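## Task

Carry the sticky-note block from the desk and put it on the counter. Knocking any desk carton to the floor fails it, and so does the robot toppling or finishing in a lean.

## Robot and tools

ROBOT. The LinearBot has a base that can drive in any direction and a column about 1.7 m tall. A carriage rides the column (lift_m) and holds two identical six-joint arms, each ending in a two-finger gripper. Arm bases sit 0.57 m + lift_m above the floor; parts of the carriage extend about 0.15 m lower. A hand reaches 0.78 m from its shoulder but only about 0.38 m below its arm base. A hand is about 0.16 m long and 0.1 m wide (0.14 m open); its wrist camera sticks out 0.11 m to one side of joint 6's axis. Fingertips are about 0.005 m thick in the closing direction and 0.02 m across. Parked, joints 1 to 6 read 0, 0.05, 0.05, 1.45, 0, 0, giving a footprint about 0.85 m wide and 0.65 m long. Cameras: carriage_camera looks ahead about 20 degrees downward; left_wrist_camera and right_wrist_camera look out past the fingertips. The carriage camera and parked fingertips stand up to about 0.45 m above the arm bases.

FRAMES. All positions are in metres. Base frame: origin on the floor below the base centre, x forward, y left, z up. left_hand and right_hand are the midpoint between each hand's pads, in this frame; quat_wxyz rotates base axes into the hand's, whose z runs along the fingers and y is the opening direction; a hand pointing straight up with joints 1, 5, 6 at 0 reads (1, 0, 0, 0). base_odometry is in the odometry frame (the base frame at scene start), counts only wheel turns (slip counts as travel), heading in rad, left positive, -3.142 to 3.142. Heading can drift a degree or two after turns or long strafes.

move. Optional keys: base, joints, speeds, min_time_s, cameras; all but cameras form one action, whose motions start together. An empty call just reports. base holds exactly one relative offset, measured from the base's last reported position: translate_m (m, forward positive, -2 to 2), strafe_m (m, left positive, -2 to 2) or rotate_rad (rad, counter-clockwise/left positive, -6.3 to 6.3). joints is one flat object covering both arms plus the lift, each an absolute target: lift_m 0 to 1 m; *_joint1_rad -2.617 to 3.054 (vertical turn, 0 ahead, positive left); *_joint2_rad 0 to 3.141 (shoulder: 0 upper arm back level, 1.57 upright, 3.14 forward level); *_joint3_rad 0 to 3.141 (elbow, 0 folded, 3.14 straight); *_joint4_rad -1.57 to 1.57 (wrist pitch, positive lifts fingertips); *_joint5_rad -1.57 to 1.57 (wrist yaw, positive swings fingertips RIGHT); *_joint6_rad -2.094 to 2.094 (roll about the fingers, positive clockwise viewed from forearm); *_gripper_m 0 to 0.093 m pad gap. Prefix left_ or right_. Done tolerances: lift 0.004, joints 1-6 0.02/0.105/0.06/0.04/0.025/0.02, gripper 0.004. Omitted joints may keep driving to old targets. speeds caps one action: translate_m and strafe_m 0.02 to 0.5 m/s, rotate_rad 0.05 to 1.57 rad/s, lift_m 0.08 to 0.25 m/s (top of range is default). min_time_s 0.1 to 8 s is the minimum duration for each arm and gripper motion. Actions last at most 15 s; base moves time out at 14 s. cameras: list from carriage_camera, left_wrist_camera, right_wrist_camera, all; omitted/null/["all"] gives all, [] none. Unknown keys make a call invalid; out-of-range values get it refused. After a refusal, or a stop that begins in or blocks a call, later move, wait and finished_scene calls in that reply are skipped.

wait: seconds 0 to 10, same report. zoom_image: camera plus region [x0, y0, x1, y1] in pixels from the top-left, at most 504 by 504, only for a camera in the latest images. finished_scene: scene = current number; irreversible; the goal must persist with the robot gone.

RESULTS. pictures lists image order (images may lag state slightly). move says done or the worst status. Status words: done (base: wheels turned fully, even with slip); off_target (resting short, maybe still pushing); contact_stop or time_out (target dropped, holding); not_followed (arm withheld by the self-collision check, after "joint command not followed"; gripper still acts); limit_stop_at_motor_heat (resend target). on_its_own lists uncommanded actions; "held at" is a target. motor_effort is percent of max, peak in brackets, biased and noisy; lift effort dropping while lowering means a hand rests on something. drive_wheels ignore sign. Joint torques include arm weight, have per-arm offsets, and joints 1-3 wrap at ±28 N m. Gripper readings: shut on nothing 0.000-0.003; gripping hard reads up to 0.005 narrower (or 0.002 wider); firm grips may say off_target. Squeeze 0.005 below first-touch reading for full force; open well above reading to release.

CAUTIONS. Hand readings run high, especially far out; 1 kg sinks a level hand 7 to 25 cm; small turns may not happen; moves of 0.1 m+ can curve a couple of cm unless min_time_s is set. Arms have no contact stop and keep pressing. To unjam both arms, first send one its current readings with joint 1 swung away, then the other in a later action. Never let arms strike or squeeze each other, including fingers: a hard press ends the scene. Base contact stops can come late or never and ignore the arms; slow drives may shove furniture. If pinned, back off about 0.2 m (or turn back); raise the lift if the carriage rests on something; never reverse under a table edge into the column. Tipping risk rises with high carriage, outstretched or loaded arms, pushing and sudden stops; about 1.5 kg per hand with both forward can topple it; only images show a lean. Heat: extended or loaded arms heat, even while idle; MOTOR HOT at 75 °C, at 100 °C the arm and gripper go limp for 30-60 s (possibly without warning). Park to cool. The robot holds its last command while you deliberate. Loose objects may be nudged occasionally. Avoid drops, releasing moving items, slams and hard pushes.

Each tool is called as a command line: name --argument value for each argument, lists and objects as JSON in quotes; but a table of rows of numbers goes row by row, as --pt "numbers of a row", without its own name.

## Session

move

Scene clock: 0.00 s.
Joint torques (N m): no reading
base_odometry: x=+0.000 y=+0.000 heading=+0.000
base_status: not commanded
joint_positions: lift_m=+0.300 left_joint1_rad=-0.010 left_joint2_rad=+0.044 left_joint3_rad=+0.048 left_joint4_rad=+1.430 left_joint5_rad=-0.008 left_joint6_rad=-0.004 left_gripper_m=+0.09396 right_joint1_rad=-0.011 right_joint2_rad=+0.047 right_joint3_rad=+0.039 right_joint4_rad=+1.421 right_joint5_rad=-0.003 right_joint6_rad=-0.048 right_gripper_m=+0.09396
joint_status: not commanded
motor_effort: lift_m=+29 drive_wheels=-1
left_hand: x=+0.2675 y=+0.3100 z=+1.2842 quat_wxyz=(+0.998, -0.004, +0.069, -0.007) (m; base frame)
right_hand: x=+0.2731 y=-0.3089 z=+1.2813 quat_wxyz=(+0.996, -0.003, +0.079, -0.029) (m; base frame)
pictures: carriage_camera, left_wrist_camera, right_wrist_camera
Images, in order (width x height): carriage_camera 504x504, left_wrist_camera 504x504, right_wrist_camera 504x504.

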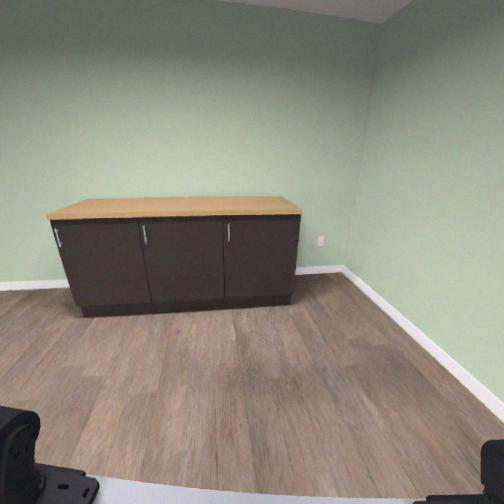

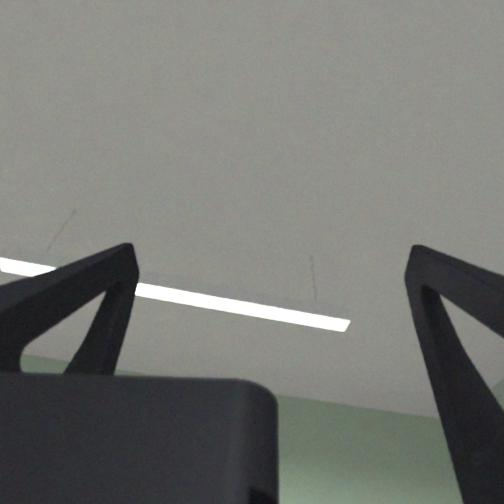

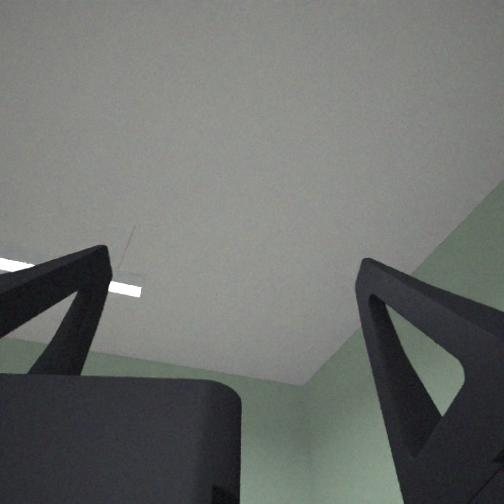

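move --base '{"rotate_rad": 1.57}' --cameras '["carriage_camera"]'

move --base '{"rotate_rad": 1.57}' --cameras '["carriage_camera"]'

Scene clock: 6.33 s.
Joint torques (N m): left_arm=[0.61 4.3 6.01 -0.2 -0.11 -0.04] | right_arm=[-0.02 4.23 7.19 -0.04 0 -0.12]
move: done
base_odometry: x=+0.000 y=+0.000 heading=+1.569
base_status: done
joint_positions: lift_m=+0.300 left_joint1_rad=-0.010 left_joint2_rad=+0.044 left_joint3_rad=+0.048 left_joint4_rad=+1.430 left_joint5_rad=-0.008 left_joint6_rad=-0.004 left_gripper_m=+0.09397 right_joint1_rad=-0.011 right_joint2_rad=+0.047 right_joint3_rad=+0.039 right_joint4_rad=+1.420 right_joint5_rad=-0.003 right_joint6_rad=-0.048 right_gripper_m=+0.09397
joint_status: not commanded
motor_effort: lift_m=+30(30) drive_wheels=+6(20)
left_hand: x=+0.2675 y=+0.3100 z=+1.2842 quat_wxyz=(+0.998, -0.004, +0.069, -0.007) (m; base frame)
right_hand: x=+0.2734 y=-0.3089 z=+1.2813 quat_wxyz=(+0.996, -0.003, +0.079, -0.029) (m; base frame)
pictures: carriage_camera
Images, in order (width x height): carriage_camera 504x504.

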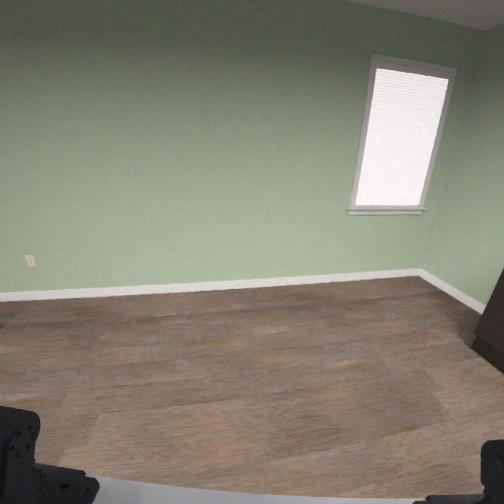

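Scene clock: 9.43 s.
Joint torques (N m): left_arm=[0.66 4.3 6.01 -0.2 -0.11 -0.04] | right_arm=[-0.02 4.21 7.25 -0.04 0.01 -0.12]
move: done
base_odometry: x=+0.000 y=+0.000 heading=+3.139
base_status: done
joint_positions: lift_m=+0.300 left_joint1_rad=-0.010 left_joint2_rad=+0.044 left_joint3_rad=+0.048 left_joint4_rad=+1.429 left_joint5_rad=-0.008 left_joint6_rad=-0.004 left_gripper_m=+0.09398 right_joint1_rad=-0.011 right_joint2_rad=+0.047 right_joint3_rad=+0.039 right_joint4_rad=+1.419 right_joint5_rad=-0.003 right_joint6_rad=-0.048 right_gripper_m=+0.09398
joint_status: not commanded
motor_effort: lift_m=+29(30) drive_wheels=+5(14)
left_hand: x=+0.2676 y=+0.3100 z=+1.2841 quat_wxyz=(+0.998, -0.004, +0.069, -0.007) (m; base frame)
right_hand: x=+0.2734 y=-0.3089 z=+1.2813 quat_wxyz=(+0.996, -0.003, +0.079, -0.029) (m; base frame)
pictures: carriage_camera
Images, in order (width x height): carriage_camera 504x504.

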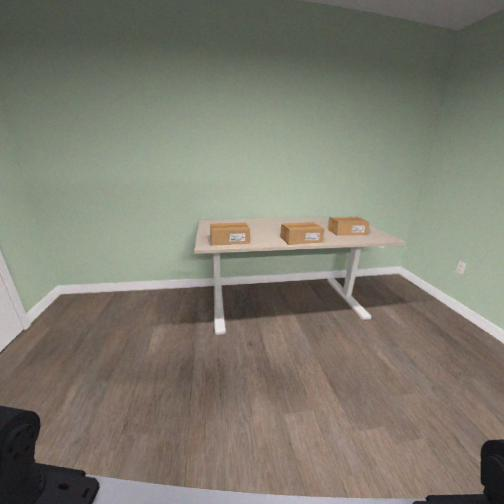

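zoom_image --camera "carriage_camera" --region '[180, 190, 420, 340]'

move --base '{"translate_m": 0.9}' --joints '{"lift_m": 0.8}' --cameras '["carriage_camera"]'

Scaled by 2.100 from the camera's 504x504 image, which has a finer 720x720 frame.

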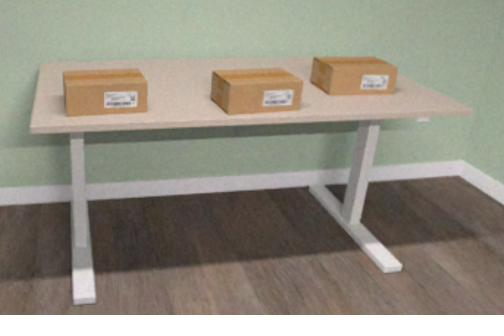

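Scene clock: 19.03 s.
Joint torques (N m): left_arm=[0.65 4.26 5.91 -0.16 -0.11 -0.06] | right_arm=[-0.08 4.19 7.2 0 0.01 -0.11]
move: done
base_odometry: x=-0.900 y=+0.001 heading=+3.140
base_status: done
joint_positions: lift_m=+0.800 left_joint1_rad=-0.010 left_joint2_rad=+0.044 left_joint3_rad=+0.048 left_joint4_rad=+1.427 left_joint5_rad=-0.008 left_joint6_rad=-0.004 left_gripper_m=+0.09398 right_joint1_rad=-0.011 right_joint2_rad=+0.048 right_joint3_rad=+0.039 right_joint4_rad=+1.417 right_joint5_rad=-0.003 right_joint6_rad=-0.048 right_gripper_m=+0.09398
joint_status: all done
motor_effort: lift_m=+31(38) drive_wheels=-10(23)
left_hand: x=+0.2681 y=+0.3100 z=+1.7840 quat_wxyz=(+0.998, -0.004, +0.070, -0.007) (m; base frame)
right_hand: x=+0.2741 y=-0.3090 z=+1.7811 quat_wxyz=(+0.996, -0.003, +0.081, -0.029) (m; base frame)
pictures: carriage_camera
Images, in order (width x height): carriage_camera 504x504.

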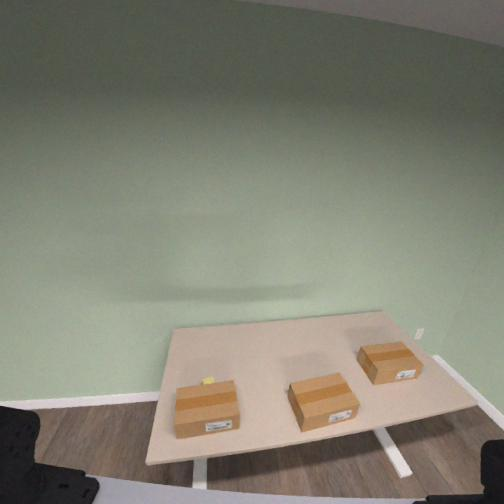

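zoom_image --camera "carriage_camera" --region '[140, 300, 340, 500]'

Scaled by 2.520 from the camera's 504x504 image, which has a finer 720x720 frame.

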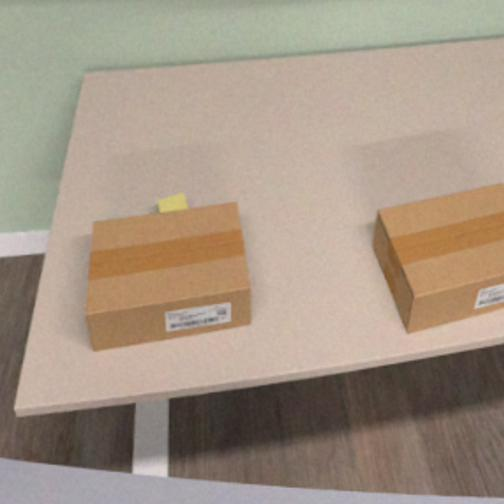

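move --base '{"translate_m": -0.5}' --cameras '[]'

move --joints '{"left_joint2_rad": 1.57, "left_joint3_rad": 1.57, "left_joint4_rad": 0.0}' --min_time_s 3 --cameras '["carriage_camera"]'

move --joints '{"left_joint2_rad": 1.57, "left_joint3_rad": 1.57, "left_joint4_rad": -1.5}' --min_time_s 3 --cameras '["carriage_camera", "left_wrist_camera"]'

move --joints '{"left_joint2_rad": 2.0, "left_joint3_rad": 1.2, "left_joint4_rad": -0.7}' --min_time_s 3 --cameras '["carriage_camera", "left_wrist_camera"]'

move --joints '{"left_joint2_rad": 1.0, "left_joint3_rad": 1.0, "left_joint4_rad": -1.5}' --min_time_s 3 --cameras '["carriage_camera", "left_wrist_camera"]'

Scene clock: 64.43 s.
Joint torques (N m): left_arm=[0.64 4.26 5.97 -0.2 -0.11 -0.05] | right_arm=[-0.05 4.18 7.17 -0.06 0 -0.12]
move: done
base_odometry: x=-0.400 y=+0.001 heading=+3.141
base_status: done
joint_positions: lift_m=+0.800 left_joint1_rad=-0.010 left_joint2_rad=+0.044 left_joint3_rad=+0.048 left_joint4_rad=+1.428 left_joint5_rad=-0.008 left_joint6_rad=-0.004 left_gripper_m=+0.09398 right_joint1_rad=-0.011 right_joint2_rad=+0.048 right_joint3_rad=+0.039 right_joint4_rad=+1.420 right_joint5_rad=-0.003 right_joint6_rad=-0.048 right_gripper_m=+0.09398
joint_status: not commanded
motor_effort: lift_m=+31(31) drive_wheels=-9(21)
left_hand: x=+0.2678 y=+0.3100 z=+1.7840 quat_wxyz=(+0.998, -0.004, +0.069, -0.007) (m; base frame)
right_hand: x=+0.2736 y=-0.3089 z=+1.7812 quat_wxyz=(+0.996, -0.003, +0.080, -0.029) (m; base frame)
pictures: none
No camera images: "cameras" was empty.

Scene clock: 67.77 s.
Joint torques (N m): left_arm=[0.57 -7.69 10.92 2.4 -0.13 -0.04] | right_arm=[-0.03 4.19 7.16 -0.05 0.01 -0.11]
move: done
base_odometry: x=-0.400 y=+0.001 heading=+3.141
base_status: not commanded
joint_positions: lift_m=+0.800 left_joint1_rad=-0.010 left_joint2_rad=+1.556 left_joint3_rad=+1.544 left_joint4_rad=+0.021 left_joint5_rad=-0.008 left_joint6_rad=-0.004 left_gripper_m=+0.09398 right_joint1_rad=-0.011 right_joint2_rad=+0.048 right_joint3_rad=+0.039 right_joint4_rad=+1.420 right_joint5_rad=-0.003 right_joint6_rad=-0.048 right_gripper_m=+0.09398
joint_status: all done
motor_effort: lift_m=+31(31) drive_wheels=-11(12)
left_hand: x=+0.7405 y=+0.3053 z=+1.7910 quat_wxyz=(+0.710, -0.001, +0.704, -0.002) (m; base frame)
right_hand: x=+0.2736 y=-0.3089 z=+1.7812 quat_wxyz=(+0.996, -0.003, +0.080, -0.029) (m; base frame)
pictures: carriage_camera
Images, in order (width x height): carriage_camera 504x504.

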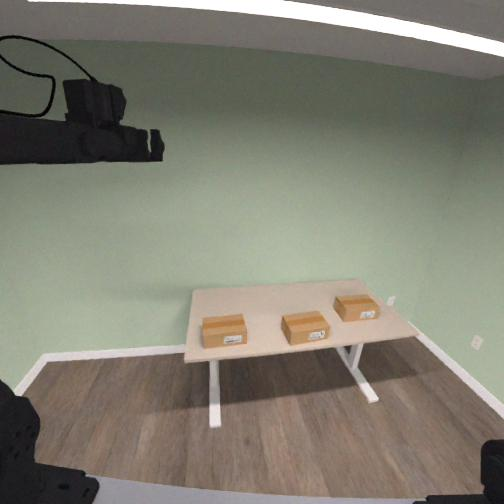

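Scene clock: 71.10 s.
Joint torques (N m): left_arm=[0.61 -6.12 9.35 0.55 -0.12 -0.05] | right_arm=[-0.06 4.18 7.19 -0.05 0.01 -0.11]
move: done
base_odometry: x=-0.400 y=+0.001 heading=+3.141
base_status: not commanded
joint_positions: lift_m=+0.800 left_joint1_rad=-0.010 left_joint2_rad=+1.556 left_joint3_rad=+1.544 left_joint4_rad=-1.484 left_joint5_rad=-0.008 left_joint6_rad=-0.004 left_gripper_m=+0.09398 right_joint1_rad=-0.011 right_joint2_rad=+0.048 right_joint3_rad=+0.039 right_joint4_rad=+1.420 right_joint5_rad=-0.003 right_joint6_rad=-0.048 right_gripper_m=+0.09398
joint_status: all done
motor_effort: lift_m=+31(31) drive_wheels=-9(12)
left_hand: x=+0.5130 y=+0.3076 z=+1.5436 quat_wxyz=(+0.037, +0.003, +0.999, +0.004) (m; base frame)
right_hand: x=+0.2736 y=-0.3089 z=+1.7812 quat_wxyz=(+0.996, -0.003, +0.080, -0.029) (m; base frame)
pictures: carriage_camera, left_wrist_camera
Images, in order (width x height): carriage_camera 504x504, left_wrist_camera 504x504.

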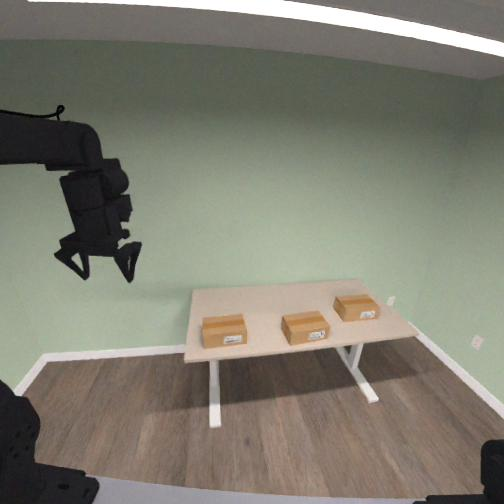

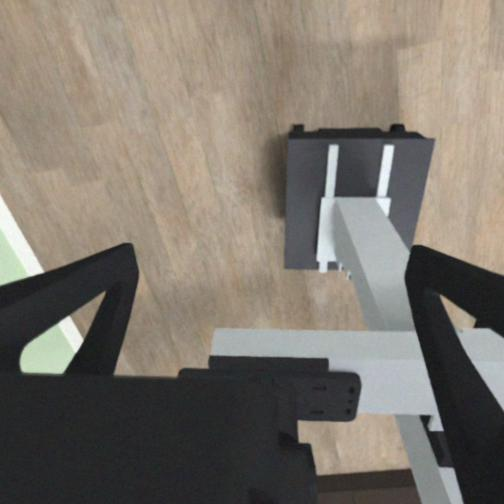

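Scene clock: 74.40 s.
Joint torques (N m): left_arm=[0.62 -9.8 4.97 0.95 -0.12 -0.06] | right_arm=[-0.06 4.19 7.2 -0.05 0 -0.11]
move: done
base_odometry: x=-0.400 y=+0.001 heading=+3.141
base_status: not commanded
joint_positions: lift_m=+0.800 left_joint1_rad=-0.010 left_joint2_rad=+1.982 left_joint3_rad=+1.213 left_joint4_rad=-0.712 left_joint5_rad=-0.008 left_joint6_rad=-0.004 left_gripper_m=+0.09398 right_joint1_rad=-0.011 right_joint2_rad=+0.048 right_joint3_rad=+0.039 right_joint4_rad=+1.420 right_joint5_rad=-0.003 right_joint6_rad=-0.048 right_gripper_m=+0.09398
joint_status: all done
motor_effort: lift_m=+31(31) drive_wheels=-8(12)
left_hand: x=+0.5981 y=+0.3067 z=+1.3376 quat_wxyz=(+0.045, +0.003, +0.999, +0.004) (m; base frame)
right_hand: x=+0.2736 y=-0.3089 z=+1.7812 quat_wxyz=(+0.996, -0.003, +0.080, -0.029) (m; base frame)
pictures: carriage_camera, left_wrist_camera
Images, in order (width x height): carriage_camera 504x504, left_wrist_camera 504x504.

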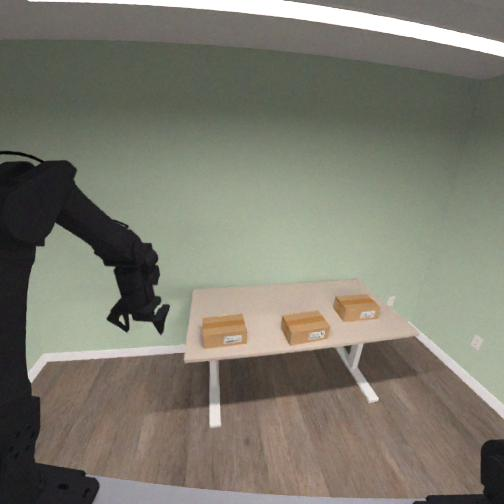

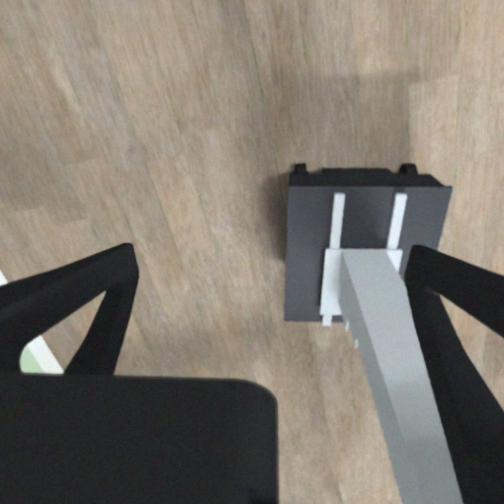

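Scene clock: 77.70 s.
Joint torques (N m): left_arm=[0.59 -2.36 5.35 0.68 -0.13 -0.06] | right_arm=[-0.05 4.22 7.16 -0.05 0.01 -0.12]
move: done
base_odometry: x=-0.400 y=+0.001 heading=+3.141
base_status: not commanded
joint_positions: lift_m=+0.800 left_joint1_rad=-0.010 left_joint2_rad=+1.008 left_joint3_rad=+1.014 left_joint4_rad=-1.484 left_joint5_rad=-0.008 left_joint6_rad=-0.004 left_gripper_m=+0.09398 right_joint1_rad=-0.011 right_joint2_rad=+0.048 right_joint3_rad=+0.039 right_joint4_rad=+1.420 right_joint5_rad=-0.003 right_joint6_rad=-0.048 right_gripper_m=+0.09398
joint_status: all done
motor_effort: lift_m=+31(31) drive_wheels=-10(11)
left_hand: x=+0.3793 y=+0.3089 z=+1.5078 quat_wxyz=(+0.046, +0.003, +0.999, +0.004) (m; base frame)
right_hand: x=+0.2736 y=-0.3089 z=+1.7812 quat_wxyz=(+0.996, -0.003, +0.080, -0.029) (m; base frame)
pictures: carriage_camera, left_wrist_camera
Images, in order (width x height): carriage_camera 504x504, left_wrist_camera 504x504.

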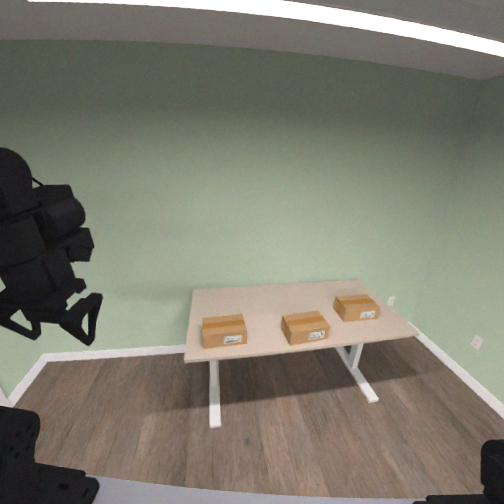

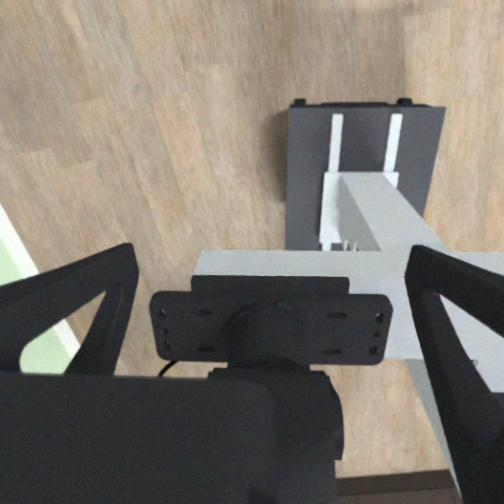

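move --joints '{"left_joint1_rad": 0.8, "left_joint2_rad": 1.57, "left_joint3_rad": 1.57, "left_joint4_rad": 0.0}' --min_time_s 3 --cameras '[]'

move --joints '{"left_joint1_rad": -0.8}' --min_time_s 3 --cameras '["carriage_camera"]'

move --joints '{"left_joint1_rad": 0, "left_joint4_rad": -1.5, "left_joint5_rad": 0.5, "left_joint6_rad": 0.5}' --min_time_s 3 --cameras '["carriage_camera", "left_wrist_camera"]'

Scene clock: 151.50 s.
Joint torques (N m): left_arm=[0.98 -7.49 10.91 2.74 -0.14 -0.04] | right_arm=[-0.06 4.18 7.16 -0.05 0 -0.11]
move: done
base_odometry: x=-0.400 y=+0.001 heading=+3.141
base_status: not commanded
joint_positions: lift_m=+0.800 left_joint1_rad=+0.795 left_joint2_rad=+1.554 left_joint3_rad=+1.544 left_joint4_rad=-0.007 left_joint5_rad=-0.008 left_joint6_rad=-0.004 left_gripper_m=+0.09398 right_joint1_rad=-0.011 right_joint2_rad=+0.048 right_joint3_rad=+0.039 right_joint4_rad=+1.420 right_joint5_rad=-0.003 right_joint6_rad=-0.048 right_gripper_m=+0.09398
joint_status: all done
motor_effort: lift_m=+31(31) drive_wheels=-11(12)
left_hand: x=+0.5869 y=+0.6720 z=+1.7851 quat_wxyz=(+0.646, -0.280, +0.656, +0.273) (m; base frame)
right_hand: x=+0.2736 y=-0.3089 z=+1.7812 quat_wxyz=(+0.996, -0.003, +0.080, -0.029) (m; base frame)
pictures: none
No camera images: "cameras" was empty.

Scene clock: 154.80 s.
Joint torques (N m): left_arm=[0.12 -7.94 10.92 2.74 -0.11 -0.06] | right_arm=[-0.02 4.22 7.16 -0.05 0.01 -0.11]
move: done
base_odometry: x=-0.400 y=+0.001 heading=+3.141
base_status: not commanded
joint_positions: lift_m=+0.800 left_joint1_rad=-0.796 left_joint2_rad=+1.558 left_joint3_rad=+1.544 left_joint4_rad=-0.004 left_joint5_rad=-0.007 left_joint6_rad=-0.004 left_gripper_m=+0.09398 right_joint1_rad=-0.011 right_joint2_rad=+0.048 right_joint3_rad=+0.039 right_joint4_rad=+1.420 right_joint5_rad=-0.003 right_joint6_rad=-0.048 right_gripper_m=+0.09398
joint_status: all done
motor_effort: lift_m=+31(31) drive_wheels=+8(11)
left_hand: x=+0.5893 y=-0.0533 z=+1.7840 quat_wxyz=(+0.646, +0.273, +0.659, -0.270) (m; base frame)
right_hand: x=+0.2736 y=-0.3089 z=+1.7812 quat_wxyz=(+0.996, -0.003, +0.080, -0.029) (m; base frame)
pictures: carriage_camera
Images, in order (width x height): carriage_camera 504x504.

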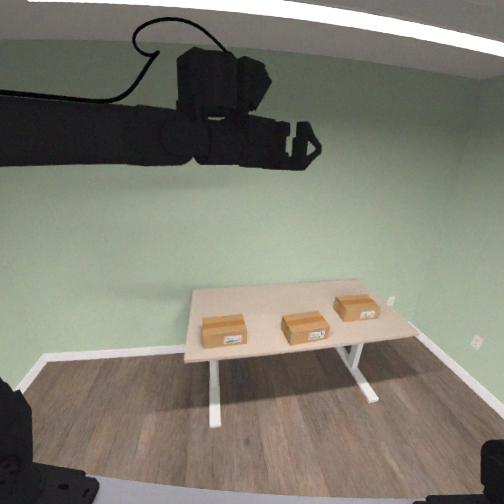

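Scene clock: 158.13 s.
Joint torques (N m): left_arm=[0.98 -6.26 9.43 0.55 0.32 0.1] | right_arm=[0.01 4.22 7.19 -0.04 0.01 -0.12]
move: done
base_odometry: x=-0.400 y=+0.001 heading=+3.141
base_status: not commanded
joint_positions: lift_m=+0.800 left_joint1_rad=-0.005 left_joint2_rad=+1.558 left_joint3_rad=+1.544 left_joint4_rad=-1.484 left_joint5_rad=+0.494 left_joint6_rad=+0.491 left_gripper_m=+0.09398 right_joint1_rad=-0.011 right_joint2_rad=+0.048 right_joint3_rad=+0.039 right_joint4_rad=+1.420 right_joint5_rad=-0.003 right_joint6_rad=-0.048 right_gripper_m=+0.09398
joint_status: all done
motor_effort: lift_m=+31(31) drive_wheels=-10(12)
left_hand: x=+0.5112 y=+0.2261 z=+1.5637 quat_wxyz=(+0.093, +0.247, +0.937, -0.228) (m; base frame)
right_hand: x=+0.2736 y=-0.3089 z=+1.7812 quat_wxyz=(+0.996, -0.003, +0.080, -0.029) (m; base frame)
pictures: carriage_camera, left_wrist_camera
Images, in order (width x height): carriage_camera 504x504, left_wrist_camera 504x504.

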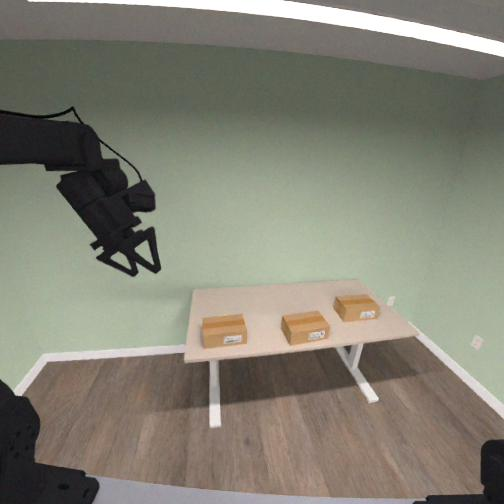

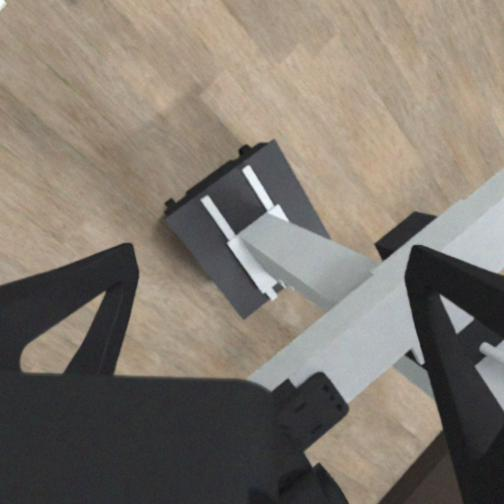

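move --base '{"rotate_rad": 0.159}' --joints '{"left_joint1_rad": 0.0, "left_joint2_rad": 1.0, "left_joint3_rad": 1.0, "left_joint4_rad": -1.55, "left_joint5_rad": 0, "left_joint6_rad": 0}' --min_time_s 2 --cameras '[]'

move --base '{"strafe_m": -0.30}' --cameras '[]'

move --base '{"translate_m": 0.45}' --cameras '["carriage_camera", "left_wrist_camera"]'

zoom_image --camera "carriage_camera" --region '[80, 300, 280, 500]'

Scene clock: 215.77 s.
Joint torques (N m): left_arm=[0.61 -2.3 5.29 0.53 -0.17 -0.14] | right_arm=[-0.06 4.18 7.23 -0.05 0 -0.11]
move: done
base_odometry: x=-0.400 y=+0.001 heading=-2.983
base_status: done
joint_positions: lift_m=+0.800 left_joint1_rad=-0.001 left_joint2_rad=+1.008 left_joint3_rad=+1.014 left_joint4_rad=-1.537 left_joint5_rad=+0.009 left_joint6_rad=+0.010 left_gripper_m=+0.09398 right_joint1_rad=-0.011 right_joint2_rad=+0.048 right_joint3_rad=+0.039 right_joint4_rad=+1.420 right_joint5_rad=-0.003 right_joint6_rad=-0.048 right_gripper_m=+0.09398
joint_status: all done
motor_effort: lift_m=+31(31) drive_wheels=-9(12)
left_hand: x=+0.3663 y=+0.3074 z=+1.5069 quat_wxyz=(+0.020, +0.005, +1.000, -0.004) (m; base frame)
right_hand: x=+0.2735 y=-0.3089 z=+1.7812 quat_wxyz=(+0.996, -0.003, +0.079, -0.029) (m; base frame)
pictures: none
No camera images: "cameras" was empty.

Scene clock: 218.23 s.
Joint torques (N m): left_arm=[0.76 -1.95 5.18 0.58 -0.19 -0.15] | right_arm=[-0.09 4.15 7.17 -0.06 -0.01 -0.11]
move: done
base_odometry: x=-0.448 y=+0.297 heading=-2.982
base_status: done
joint_positions: lift_m=+0.800 left_joint1_rad=-0.001 left_joint2_rad=+1.005 left_joint3_rad=+1.014 left_joint4_rad=-1.540 left_joint5_rad=+0.005 left_joint6_rad=+0.008 left_gripper_m=+0.09398 right_joint1_rad=-0.010 right_joint2_rad=+0.048 right_joint3_rad=+0.039 right_joint4_rad=+1.420 right_joint5_rad=-0.003 right_joint6_rad=-0.048 right_gripper_m=+0.09398
joint_status: not commanded
motor_effort: lift_m=+31(31) drive_wheels=-11(20)
left_hand: x=+0.3655 y=+0.3081 z=+1.5072 quat_wxyz=(+0.020, +0.004, +1.000, -0.002) (m; base frame)
right_hand: x=+0.2735 y=-0.3089 z=+1.7812 quat_wxyz=(+0.996, -0.003, +0.079, -0.029) (m; base frame)
pictures: none
No camera images: "cameras" was empty.

Scene clock: 221.20 s.
Joint torques (N m): left_arm=[0.69 -1.65 5.34 0.59 -0.18 -0.13] | right_arm=[-0.06 4.18 7.19 0 0.01 -0.11]
move: done
base_odometry: x=-0.892 y=+0.226 heading=-2.983
base_status: done
joint_positions: lift_m=+0.800 left_joint1_rad=-0.001 left_joint2_rad=+1.002 left_joint3_rad=+1.014 left_joint4_rad=-1.543 left_joint5_rad=+0.005 left_joint6_rad=+0.008 left_gripper_m=+0.09398 right_joint1_rad=-0.010 right_joint2_rad=+0.048 right_joint3_rad=+0.039 right_joint4_rad=+1.417 right_joint5_rad=-0.003 right_joint6_rad=-0.048 right_gripper_m=+0.09398
joint_status: not commanded
motor_effort: lift_m=+31(31) drive_wheels=-9(14)
left_hand: x=+0.3646 y=+0.3081 z=+1.5076 quat_wxyz=(+0.020, +0.004, +1.000, -0.002) (m; base frame)
right_hand: x=+0.2741 y=-0.3089 z=+1.7811 quat_wxyz=(+0.996, -0.003, +0.081, -0.029) (m; base frame)
pictures: carriage_camera, left_wrist_camera
Images, in order (width x height): carriage_camera 504x504, left_wrist_camera 504x504.

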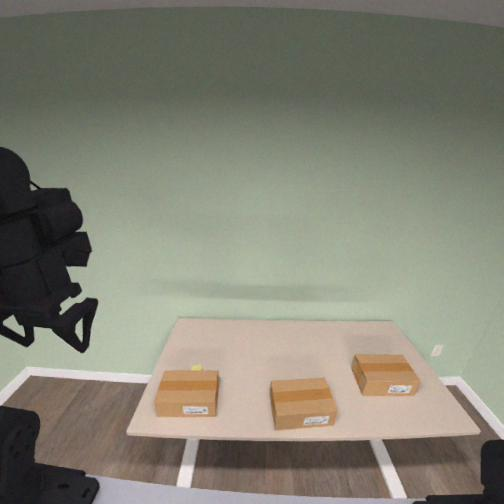

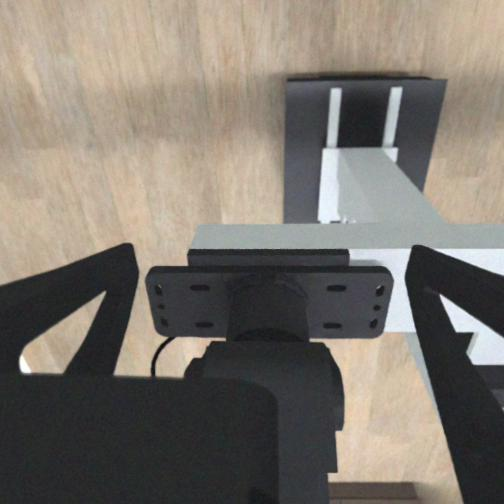

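Scaled by 2.520 from the camera's 504x504 image, which has a finer 720x720 frame.

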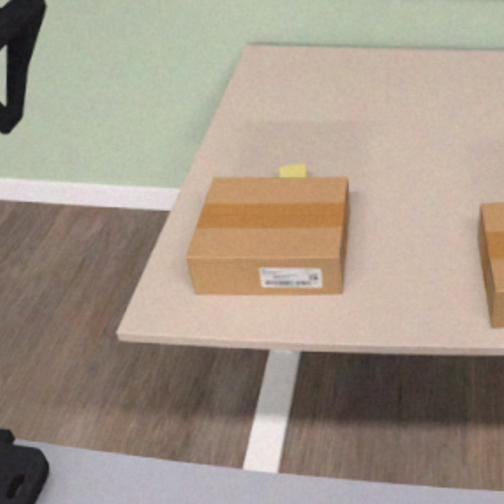

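move --base '{"translate_m": 0.31}' --cameras '[]'

move --joints '{"left_joint1_rad": 0.0, "left_joint2_rad": 2.8615, "left_joint3_rad": 1.8646, "left_joint4_rad": -0.5739, "left_joint5_rad": 0, "left_joint6_rad": 0}' --min_time_s 3 --cameras '["carriage_camera", "left_wrist_camera"]'

Scene clock: 242.27 s.
Joint torques (N m): left_arm=[0.68 -1.51 5.3 0.61 -0.15 -0.12] | right_arm=[-0.09 4.18 7.15 0.01 0.01 -0.11]
move: done
base_odometry: x=-1.198 y=+0.178 heading=-2.984
base_status: done
joint_positions: lift_m=+0.800 left_joint1_rad=-0.001 left_joint2_rad=+1.001 left_joint3_rad=+1.014 left_joint4_rad=-1.544 left_joint5_rad=+0.004 left_joint6_rad=+0.008 left_gripper_m=+0.09398 right_joint1_rad=-0.010 right_joint2_rad=+0.048 right_joint3_rad=+0.039 right_joint4_rad=+1.416 right_joint5_rad=-0.003 right_joint6_rad=-0.048 right_gripper_m=+0.09398
joint_status: not commanded
motor_effort: lift_m=+31(31) drive_wheels=-4(15)
left_hand: x=+0.3643 y=+0.3082 z=+1.5077 quat_wxyz=(+0.020, +0.004, +1.000, -0.002) (m; base frame)
right_hand: x=+0.2745 y=-0.3089 z=+1.7810 quat_wxyz=(+0.996, -0.003, +0.081, -0.029) (m; base frame)
pictures: none
No camera images: "cameras" was empty.

Scene clock: 245.57 s.
Joint torques (N m): left_arm=[0.73 -14.48 6.97 0.64 -0.15 -0.14] | right_arm=[-0.12 4.19 7.2 0 0 -0.11]
move: done
base_odometry: x=-1.198 y=+0.178 heading=-2.984
base_status: not commanded
joint_positions: lift_m=+0.800 left_joint1_rad=-0.001 left_joint2_rad=+2.841 left_joint3_rad=+1.847 left_joint4_rad=-0.586 left_joint5_rad=+0.004 left_joint6_rad=+0.008 left_gripper_m=+0.09398 right_joint1_rad=-0.010 right_joint2_rad=+0.048 right_joint3_rad=+0.039 right_joint4_rad=+1.416 right_joint5_rad=-0.003 right_joint6_rad=-0.048 right_gripper_m=+0.09398
joint_status: all done
motor_effort: lift_m=+31(31) drive_wheels=+3(9)
left_hand: x=+0.6866 y=+0.3079 z=+1.1276 quat_wxyz=(-0.005, +0.004, +1.000, -0.002) (m; base frame)
right_hand: x=+0.2745 y=-0.3089 z=+1.7810 quat_wxyz=(+0.996, -0.003, +0.081, -0.029) (m; base frame)
pictures: carriage_camera, left_wrist_camera
Images, in order (width x height): carriage_camera 504x504, left_wrist_camera 504x504.

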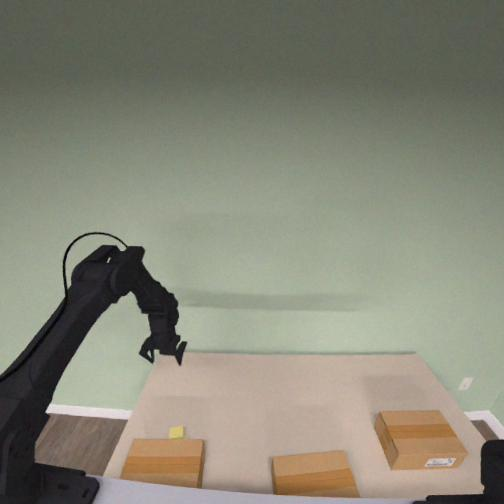

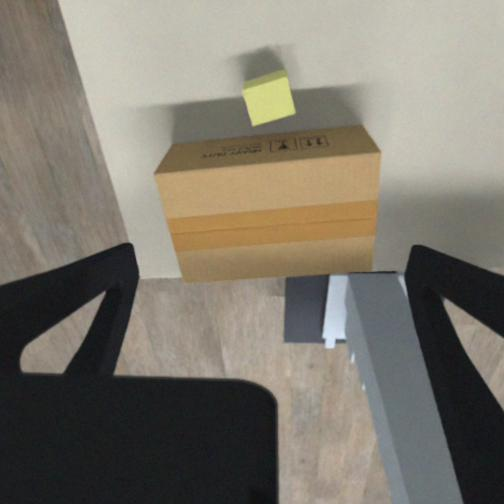

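zoom_image --camera "carriage_camera" --region '[100, 330, 260, 490]'

zoom_image --camera "left_wrist_camera" --region '[140, 30, 400, 290]'

Scaled by 3.150 from the camera's 504x504 image, which has a finer 720x720 frame.

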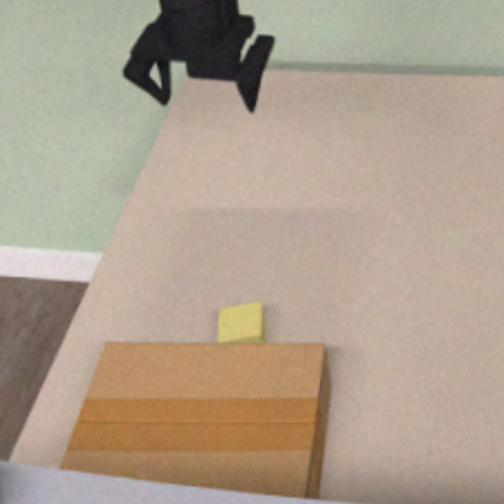

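Scaled by 1.938 from the camera's 504x504 image, which has a finer 720x720 frame.

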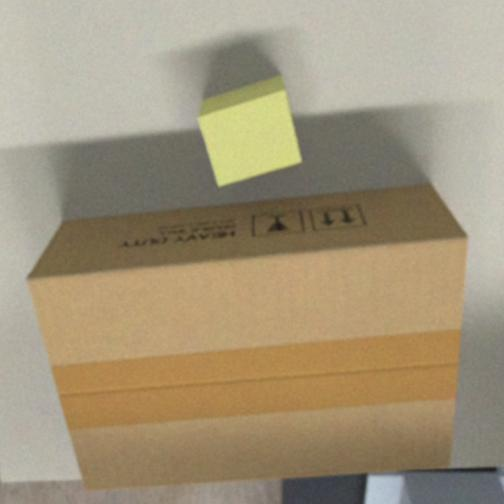

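move --joints '{"lift_m": 0.56, "left_joint1_rad": -0.02, "left_joint6_rad": -0.17}' --min_time_s 2 --cameras '["carriage_camera", "left_wrist_camera"]'

zoom_image --camera "left_wrist_camera" --region '[120, 0, 440, 320]'

Scene clock: 273.60 s.
Joint torques (N m): left_arm=[0.13 -15.97 6.27 0.58 -0.17 -0.14] | right_arm=[-0.08 4.21 7.19 0.01 0.02 -0.12]
move: done
base_odometry: x=-1.198 y=+0.178 heading=-2.984
base_status: not commanded
joint_positions: lift_m=+0.560 left_joint1_rad=-0.015 left_joint2_rad=+2.855 left_joint3_rad=+1.854 left_joint4_rad=-0.578 left_joint5_rad=+0.004 left_joint6_rad=-0.161 left_gripper_m=+0.09398 right_joint1_rad=-0.010 right_joint2_rad=+0.048 right_joint3_rad=+0.039 right_joint4_rad=+1.416 right_joint5_rad=-0.003 right_joint6_rad=-0.048 right_gripper_m=+0.09398
joint_status: all done
motor_effort: lift_m=+28(29) drive_wheels=+4(8)
left_hand: x=+0.6866 y=+0.3017 z=+0.8830 quat_wxyz=(-0.004, -0.073, +0.997, -0.002) (m; base frame)
right_hand: x=+0.2745 y=-0.3089 z=+1.5413 quat_wxyz=(+0.996, -0.003, +0.081, -0.029) (m; base frame)
pictures: carriage_camera, left_wrist_camera
Images, in order (width x height): carriage_camera 504x504, left_wrist_camera 504x504.

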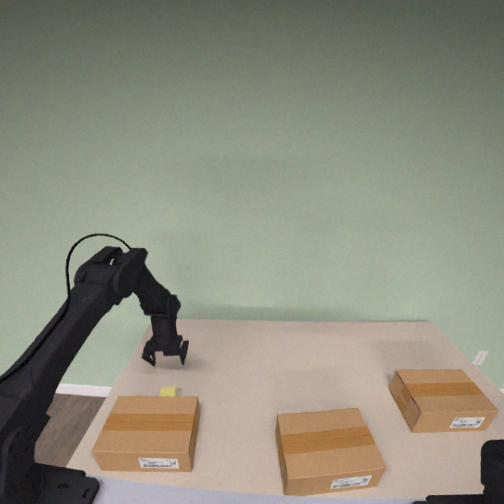

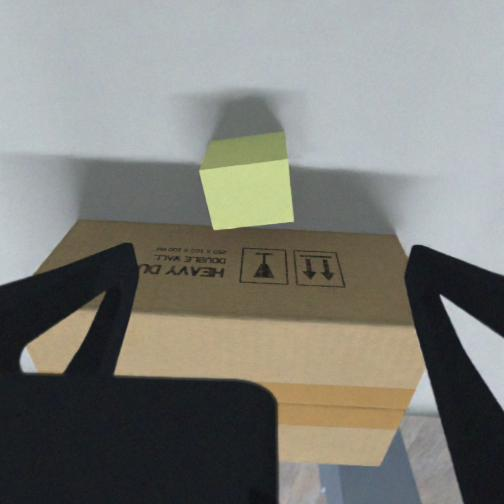

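Scaled by 1.575 from the camera's 504x504 image, which has a finer 720x720 frame.

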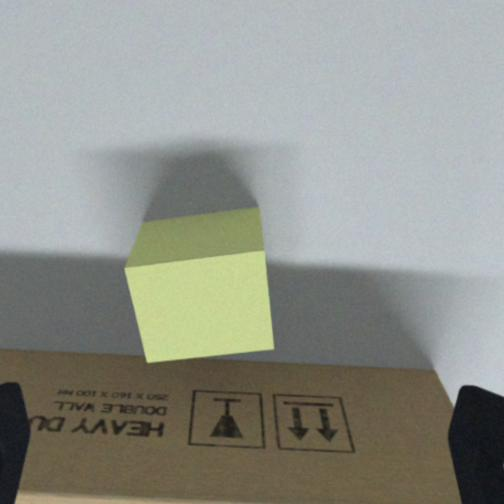

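move --base '{"translate_m": -0.025}' --joints '{"left_joint1_rad": 0.0, "left_joint6_rad": -0.27}' --speeds '{"translate_m": 0.1}' --min_time_s 1 --cameras '["carriage_camera", "left_wrist_camera"]'

Scene clock: 346.77 s.
Joint torques (N m): left_arm=[0.91 -15.97 6.27 0.56 -0.19 -0.16] | right_arm=[-0.06 4.22 7.15 -0.05 0.01 -0.11]
move: done
base_odometry: x=-1.173 y=+0.182 heading=-2.984
base_status: done
joint_positions: lift_m=+0.560 left_joint1_rad=-0.004 left_joint2_rad=+2.855 left_joint3_rad=+1.854 left_joint4_rad=-0.576 left_joint5_rad=+0.004 left_joint6_rad=-0.260 left_gripper_m=+0.09398 right_joint1_rad=-0.010 right_joint2_rad=+0.048 right_joint3_rad=+0.039 right_joint4_rad=+1.420 right_joint5_rad=-0.003 right_joint6_rad=-0.048 right_gripper_m=+0.09398
joint_status: all done
motor_effort: lift_m=+27(28) drive_wheels=+2(15)
left_hand: x=+0.6871 y=+0.3066 z=+0.8830 quat_wxyz=(-0.003, -0.128, +0.992, -0.001) (m; base frame)
right_hand: x=+0.2735 y=-0.3089 z=+1.5415 quat_wxyz=(+0.996, -0.003, +0.079, -0.029) (m; base frame)
pictures: carriage_camera, left_wrist_camera
Images, in order (width x height): carriage_camera 504x504, left_wrist_camera 504x504.

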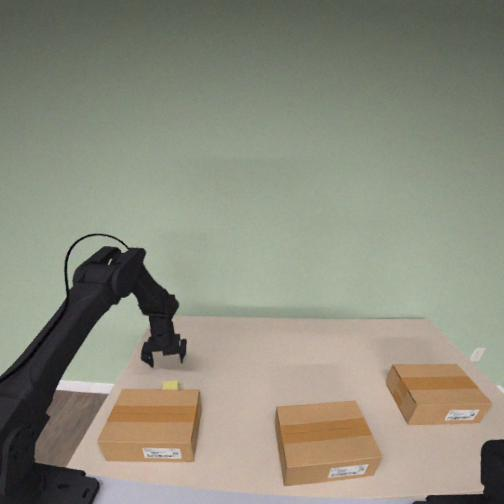

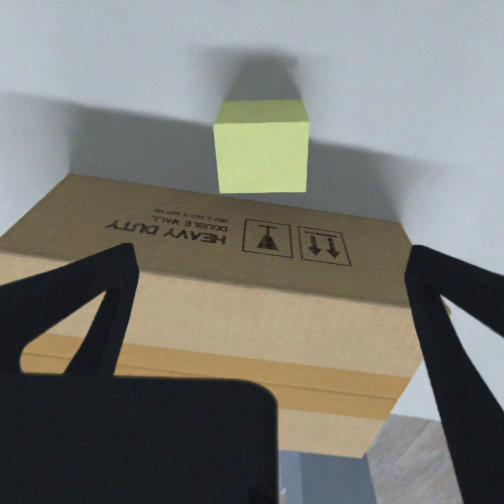

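move --joints '{"lift_m": 0.465}' --speeds '{"lift_m": 0.1}' --cameras '["carriage_camera", "left_wrist_camera"]'

Scene clock: 368.20 s.
Joint torques (N m): left_arm=[0.9 -15.83 6.04 0.54 -0.18 -0.13] | right_arm=[-0.03 4.22 7.19 -0.04 0.01 -0.11]
move: done
base_odometry: x=-1.173 y=+0.182 heading=-2.984
base_status: not commanded
joint_positions: lift_m=+0.465 left_joint1_rad=-0.004 left_joint2_rad=+2.856 left_joint3_rad=+1.856 left_joint4_rad=-0.575 left_joint5_rad=+0.004 left_joint6_rad=-0.262 left_gripper_m=+0.09398 right_joint1_rad=-0.010 right_joint2_rad=+0.048 right_joint3_rad=+0.039 right_joint4_rad=+1.420 right_joint5_rad=-0.003 right_joint6_rad=-0.048 right_gripper_m=+0.09398
joint_status: all done
motor_effort: lift_m=+28(29) drive_wheels=-5(6)
left_hand: x=+0.6879 y=+0.3066 z=+0.7880 quat_wxyz=(-0.002, -0.128, +0.992, -0.002) (m; base frame)
right_hand: x=+0.2735 y=-0.3089 z=+1.4465 quat_wxyz=(+0.996, -0.003, +0.079, -0.029) (m; base frame)
pictures: carriage_camera, left_wrist_camera
Images, in order (width x height): carriage_camera 504x504, left_wrist_camera 504x504.

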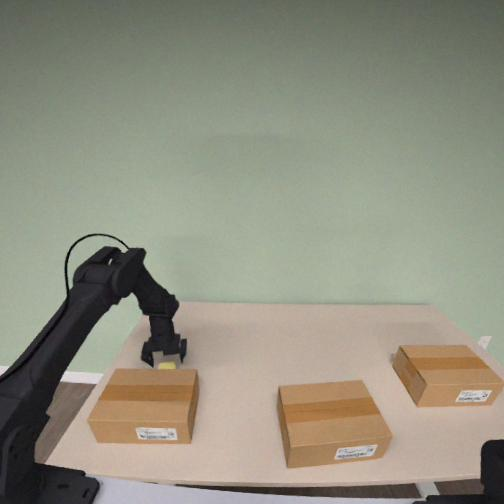

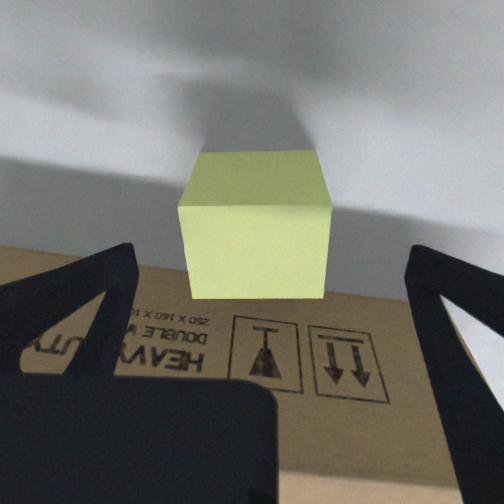

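move --joints '{"lift_m": 0.435, "left_joint1_rad": 0.015}' --speeds '{"lift_m": 0.08}' --cameras '["carriage_camera", "left_wrist_camera"]'

Scene clock: 374.93 s.
Joint torques (N m): left_arm=[0.75 -16.16 6.13 0.5 -0.18 -0.14] | right_arm=[-0.08 4.22 7.16 -0.05 0 -0.11]
move: done
base_odometry: x=-1.173 y=+0.182 heading=-2.984
base_status: not commanded
joint_positions: lift_m=+0.435 left_joint1_rad=+0.013 left_joint2_rad=+2.856 left_joint3_rad=+1.856 left_joint4_rad=-0.573 left_joint5_rad=+0.004 left_joint6_rad=-0.262 left_gripper_m=+0.09398 right_joint1_rad=-0.010 right_joint2_rad=+0.048 right_joint3_rad=+0.039 right_joint4_rad=+1.420 right_joint5_rad=-0.003 right_joint6_rad=-0.048 right_gripper_m=+0.09398
joint_status: all done
motor_effort: lift_m=+28(29) drive_wheels=-4(5)
left_hand: x=+0.6884 y=+0.3144 z=+0.7578 quat_wxyz=(-0.001, -0.137, +0.991, -0.002) (m; base frame)
right_hand: x=+0.2735 y=-0.3089 z=+1.4165 quat_wxyz=(+0.996, -0.003, +0.079, -0.029) (m; base frame)
pictures: carriage_camera, left_wrist_camera
Images, in order (width x height): carriage_camera 504x504, left_wrist_camera 504x504.

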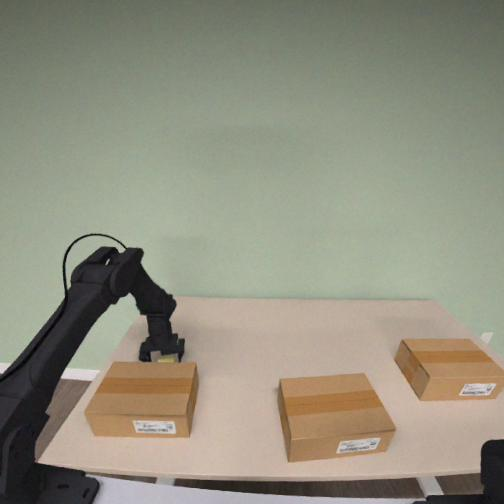

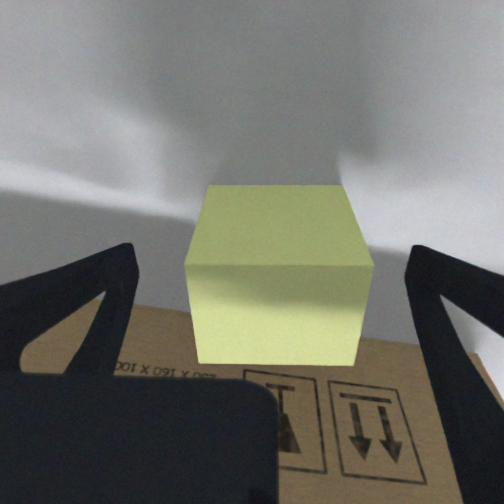

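move --joints '{"lift_m": 0.425}' --speeds '{"lift_m": 0.08}' --cameras '[]'

move --joints '{"left_gripper_m": 0.046}' --min_time_s 2 --cameras '["carriage_camera", "left_wrist_camera"]'

Scene clock: 380.43 s.
Joint torques (N m): left_arm=[0.64 -16.21 6 0.56 -0.18 -0.15] | right_arm=[-0.1 4.19 7.16 -0.05 0.01 -0.12]
move: done
base_odometry: x=-1.173 y=+0.182 heading=-2.984
base_status: not commanded
joint_positions: lift_m=+0.425 left_joint1_rad=+0.013 left_joint2_rad=+2.858 left_joint3_rad=+1.857 left_joint4_rad=-0.573 left_joint5_rad=+0.004 left_joint6_rad=-0.262 left_gripper_m=+0.09398 right_joint1_rad=-0.010 right_joint2_rad=+0.048 right_joint3_rad=+0.039 right_joint4_rad=+1.420 right_joint5_rad=-0.003 right_joint6_rad=-0.048 right_gripper_m=+0.09398
joint_status: all done
motor_effort: lift_m=+28(29) drive_wheels=+0(6)
left_hand: x=+0.6884 y=+0.3144 z=+0.7475 quat_wxyz=(-0.001, -0.137, +0.991, -0.002) (m; base frame)
right_hand: x=+0.2735 y=-0.3089 z=+1.4065 quat_wxyz=(+0.996, -0.003, +0.079, -0.029) (m; base frame)
pictures: none
No camera images: "cameras" was empty.

Scene clock: 382.73 s.
Joint torques (N m): left_arm=[0.76 -16.23 5.91 0.53 -0.17 -0.13] | right_arm=[-0.09 4.19 7.15 -0.05 0 -0.12]
move: off_target
base_odometry: x=-1.173 y=+0.182 heading=-2.984
base_status: not commanded
joint_positions: lift_m=+0.425 left_joint1_rad=+0.013 left_joint2_rad=+2.858 left_joint3_rad=+1.857 left_joint4_rad=-0.573 left_joint5_rad=+0.004 left_joint6_rad=-0.262 left_gripper_m=+0.05108 right_joint1_rad=-0.010 right_joint2_rad=+0.048 right_joint3_rad=+0.039 right_joint4_rad=+1.420 right_joint5_rad=-0.003 right_joint6_rad=-0.048 right_gripper_m=+0.09398
joint_status: left_gripper_m off_target (ended at +0.05111, target +0.04600)
motor_effort: lift_m=+28(28) drive_wheels=+1(4)
left_hand: x=+0.6884 y=+0.3144 z=+0.7475 quat_wxyz=(-0.001, -0.137, +0.991, -0.002) (m; base frame)
right_hand: x=+0.2735 y=-0.3089 z=+1.4065 quat_wxyz=(+0.996, -0.003, +0.079, -0.029) (m; base frame)
pictures: carriage_camera, left_wrist_camera
Images, in order (width x height): carriage_camera 504x504, left_wrist_camera 504x504.

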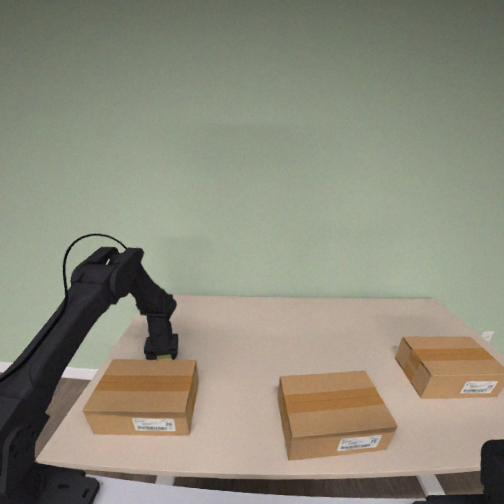

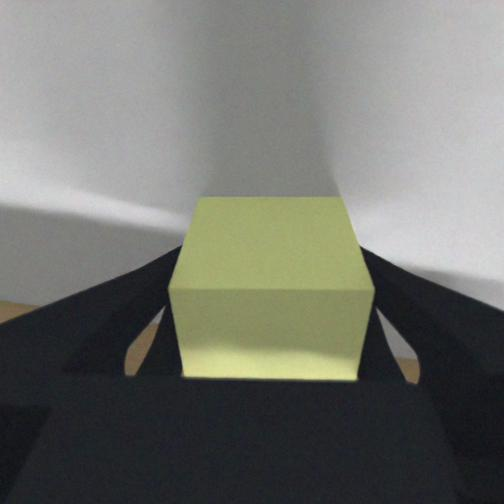

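move --joints '{"lift_m": 0.62}' --speeds '{"lift_m": 0.15}' --cameras '["carriage_camera", "left_wrist_camera"]'

Scene clock: 386.60 s.
Joint torques (N m): left_arm=[0.76 -16.54 5.83 0.53 -0.17 -0.14] | right_arm=[-0.1 4.19 7.24 -0.05 0 -0.12]
move: done
base_odometry: x=-1.173 y=+0.182 heading=-2.984
base_status: not commanded
joint_positions: lift_m=+0.620 left_joint1_rad=+0.013 left_joint2_rad=+2.861 left_joint3_rad=+1.857 left_joint4_rad=-0.572 left_joint5_rad=+0.004 left_joint6_rad=-0.262 left_gripper_m=+0.05108 right_joint1_rad=-0.010 right_joint2_rad=+0.048 right_joint3_rad=+0.039 right_joint4_rad=+1.420 right_joint5_rad=-0.003 right_joint6_rad=-0.048 right_gripper_m=+0.09398
joint_status: all done
motor_effort: lift_m=+31(38) drive_wheels=+0(5)
left_hand: x=+0.6875 y=+0.3144 z=+0.9407 quat_wxyz=(-0.003, -0.137, +0.991, -0.002) (m; base frame)
right_hand: x=+0.2735 y=-0.3089 z=+1.6012 quat_wxyz=(+0.996, -0.003, +0.079, -0.029) (m; base frame)
pictures: carriage_camera, left_wrist_camera
Images, in order (width x height): carriage_camera 504x504, left_wrist_camera 504x504.

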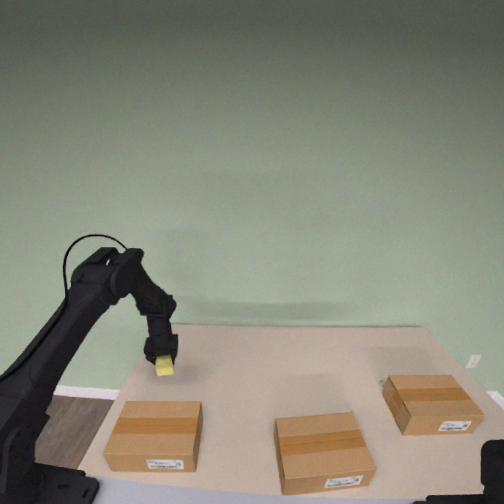

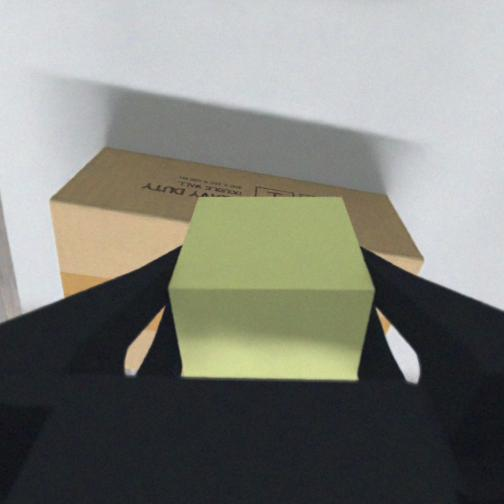

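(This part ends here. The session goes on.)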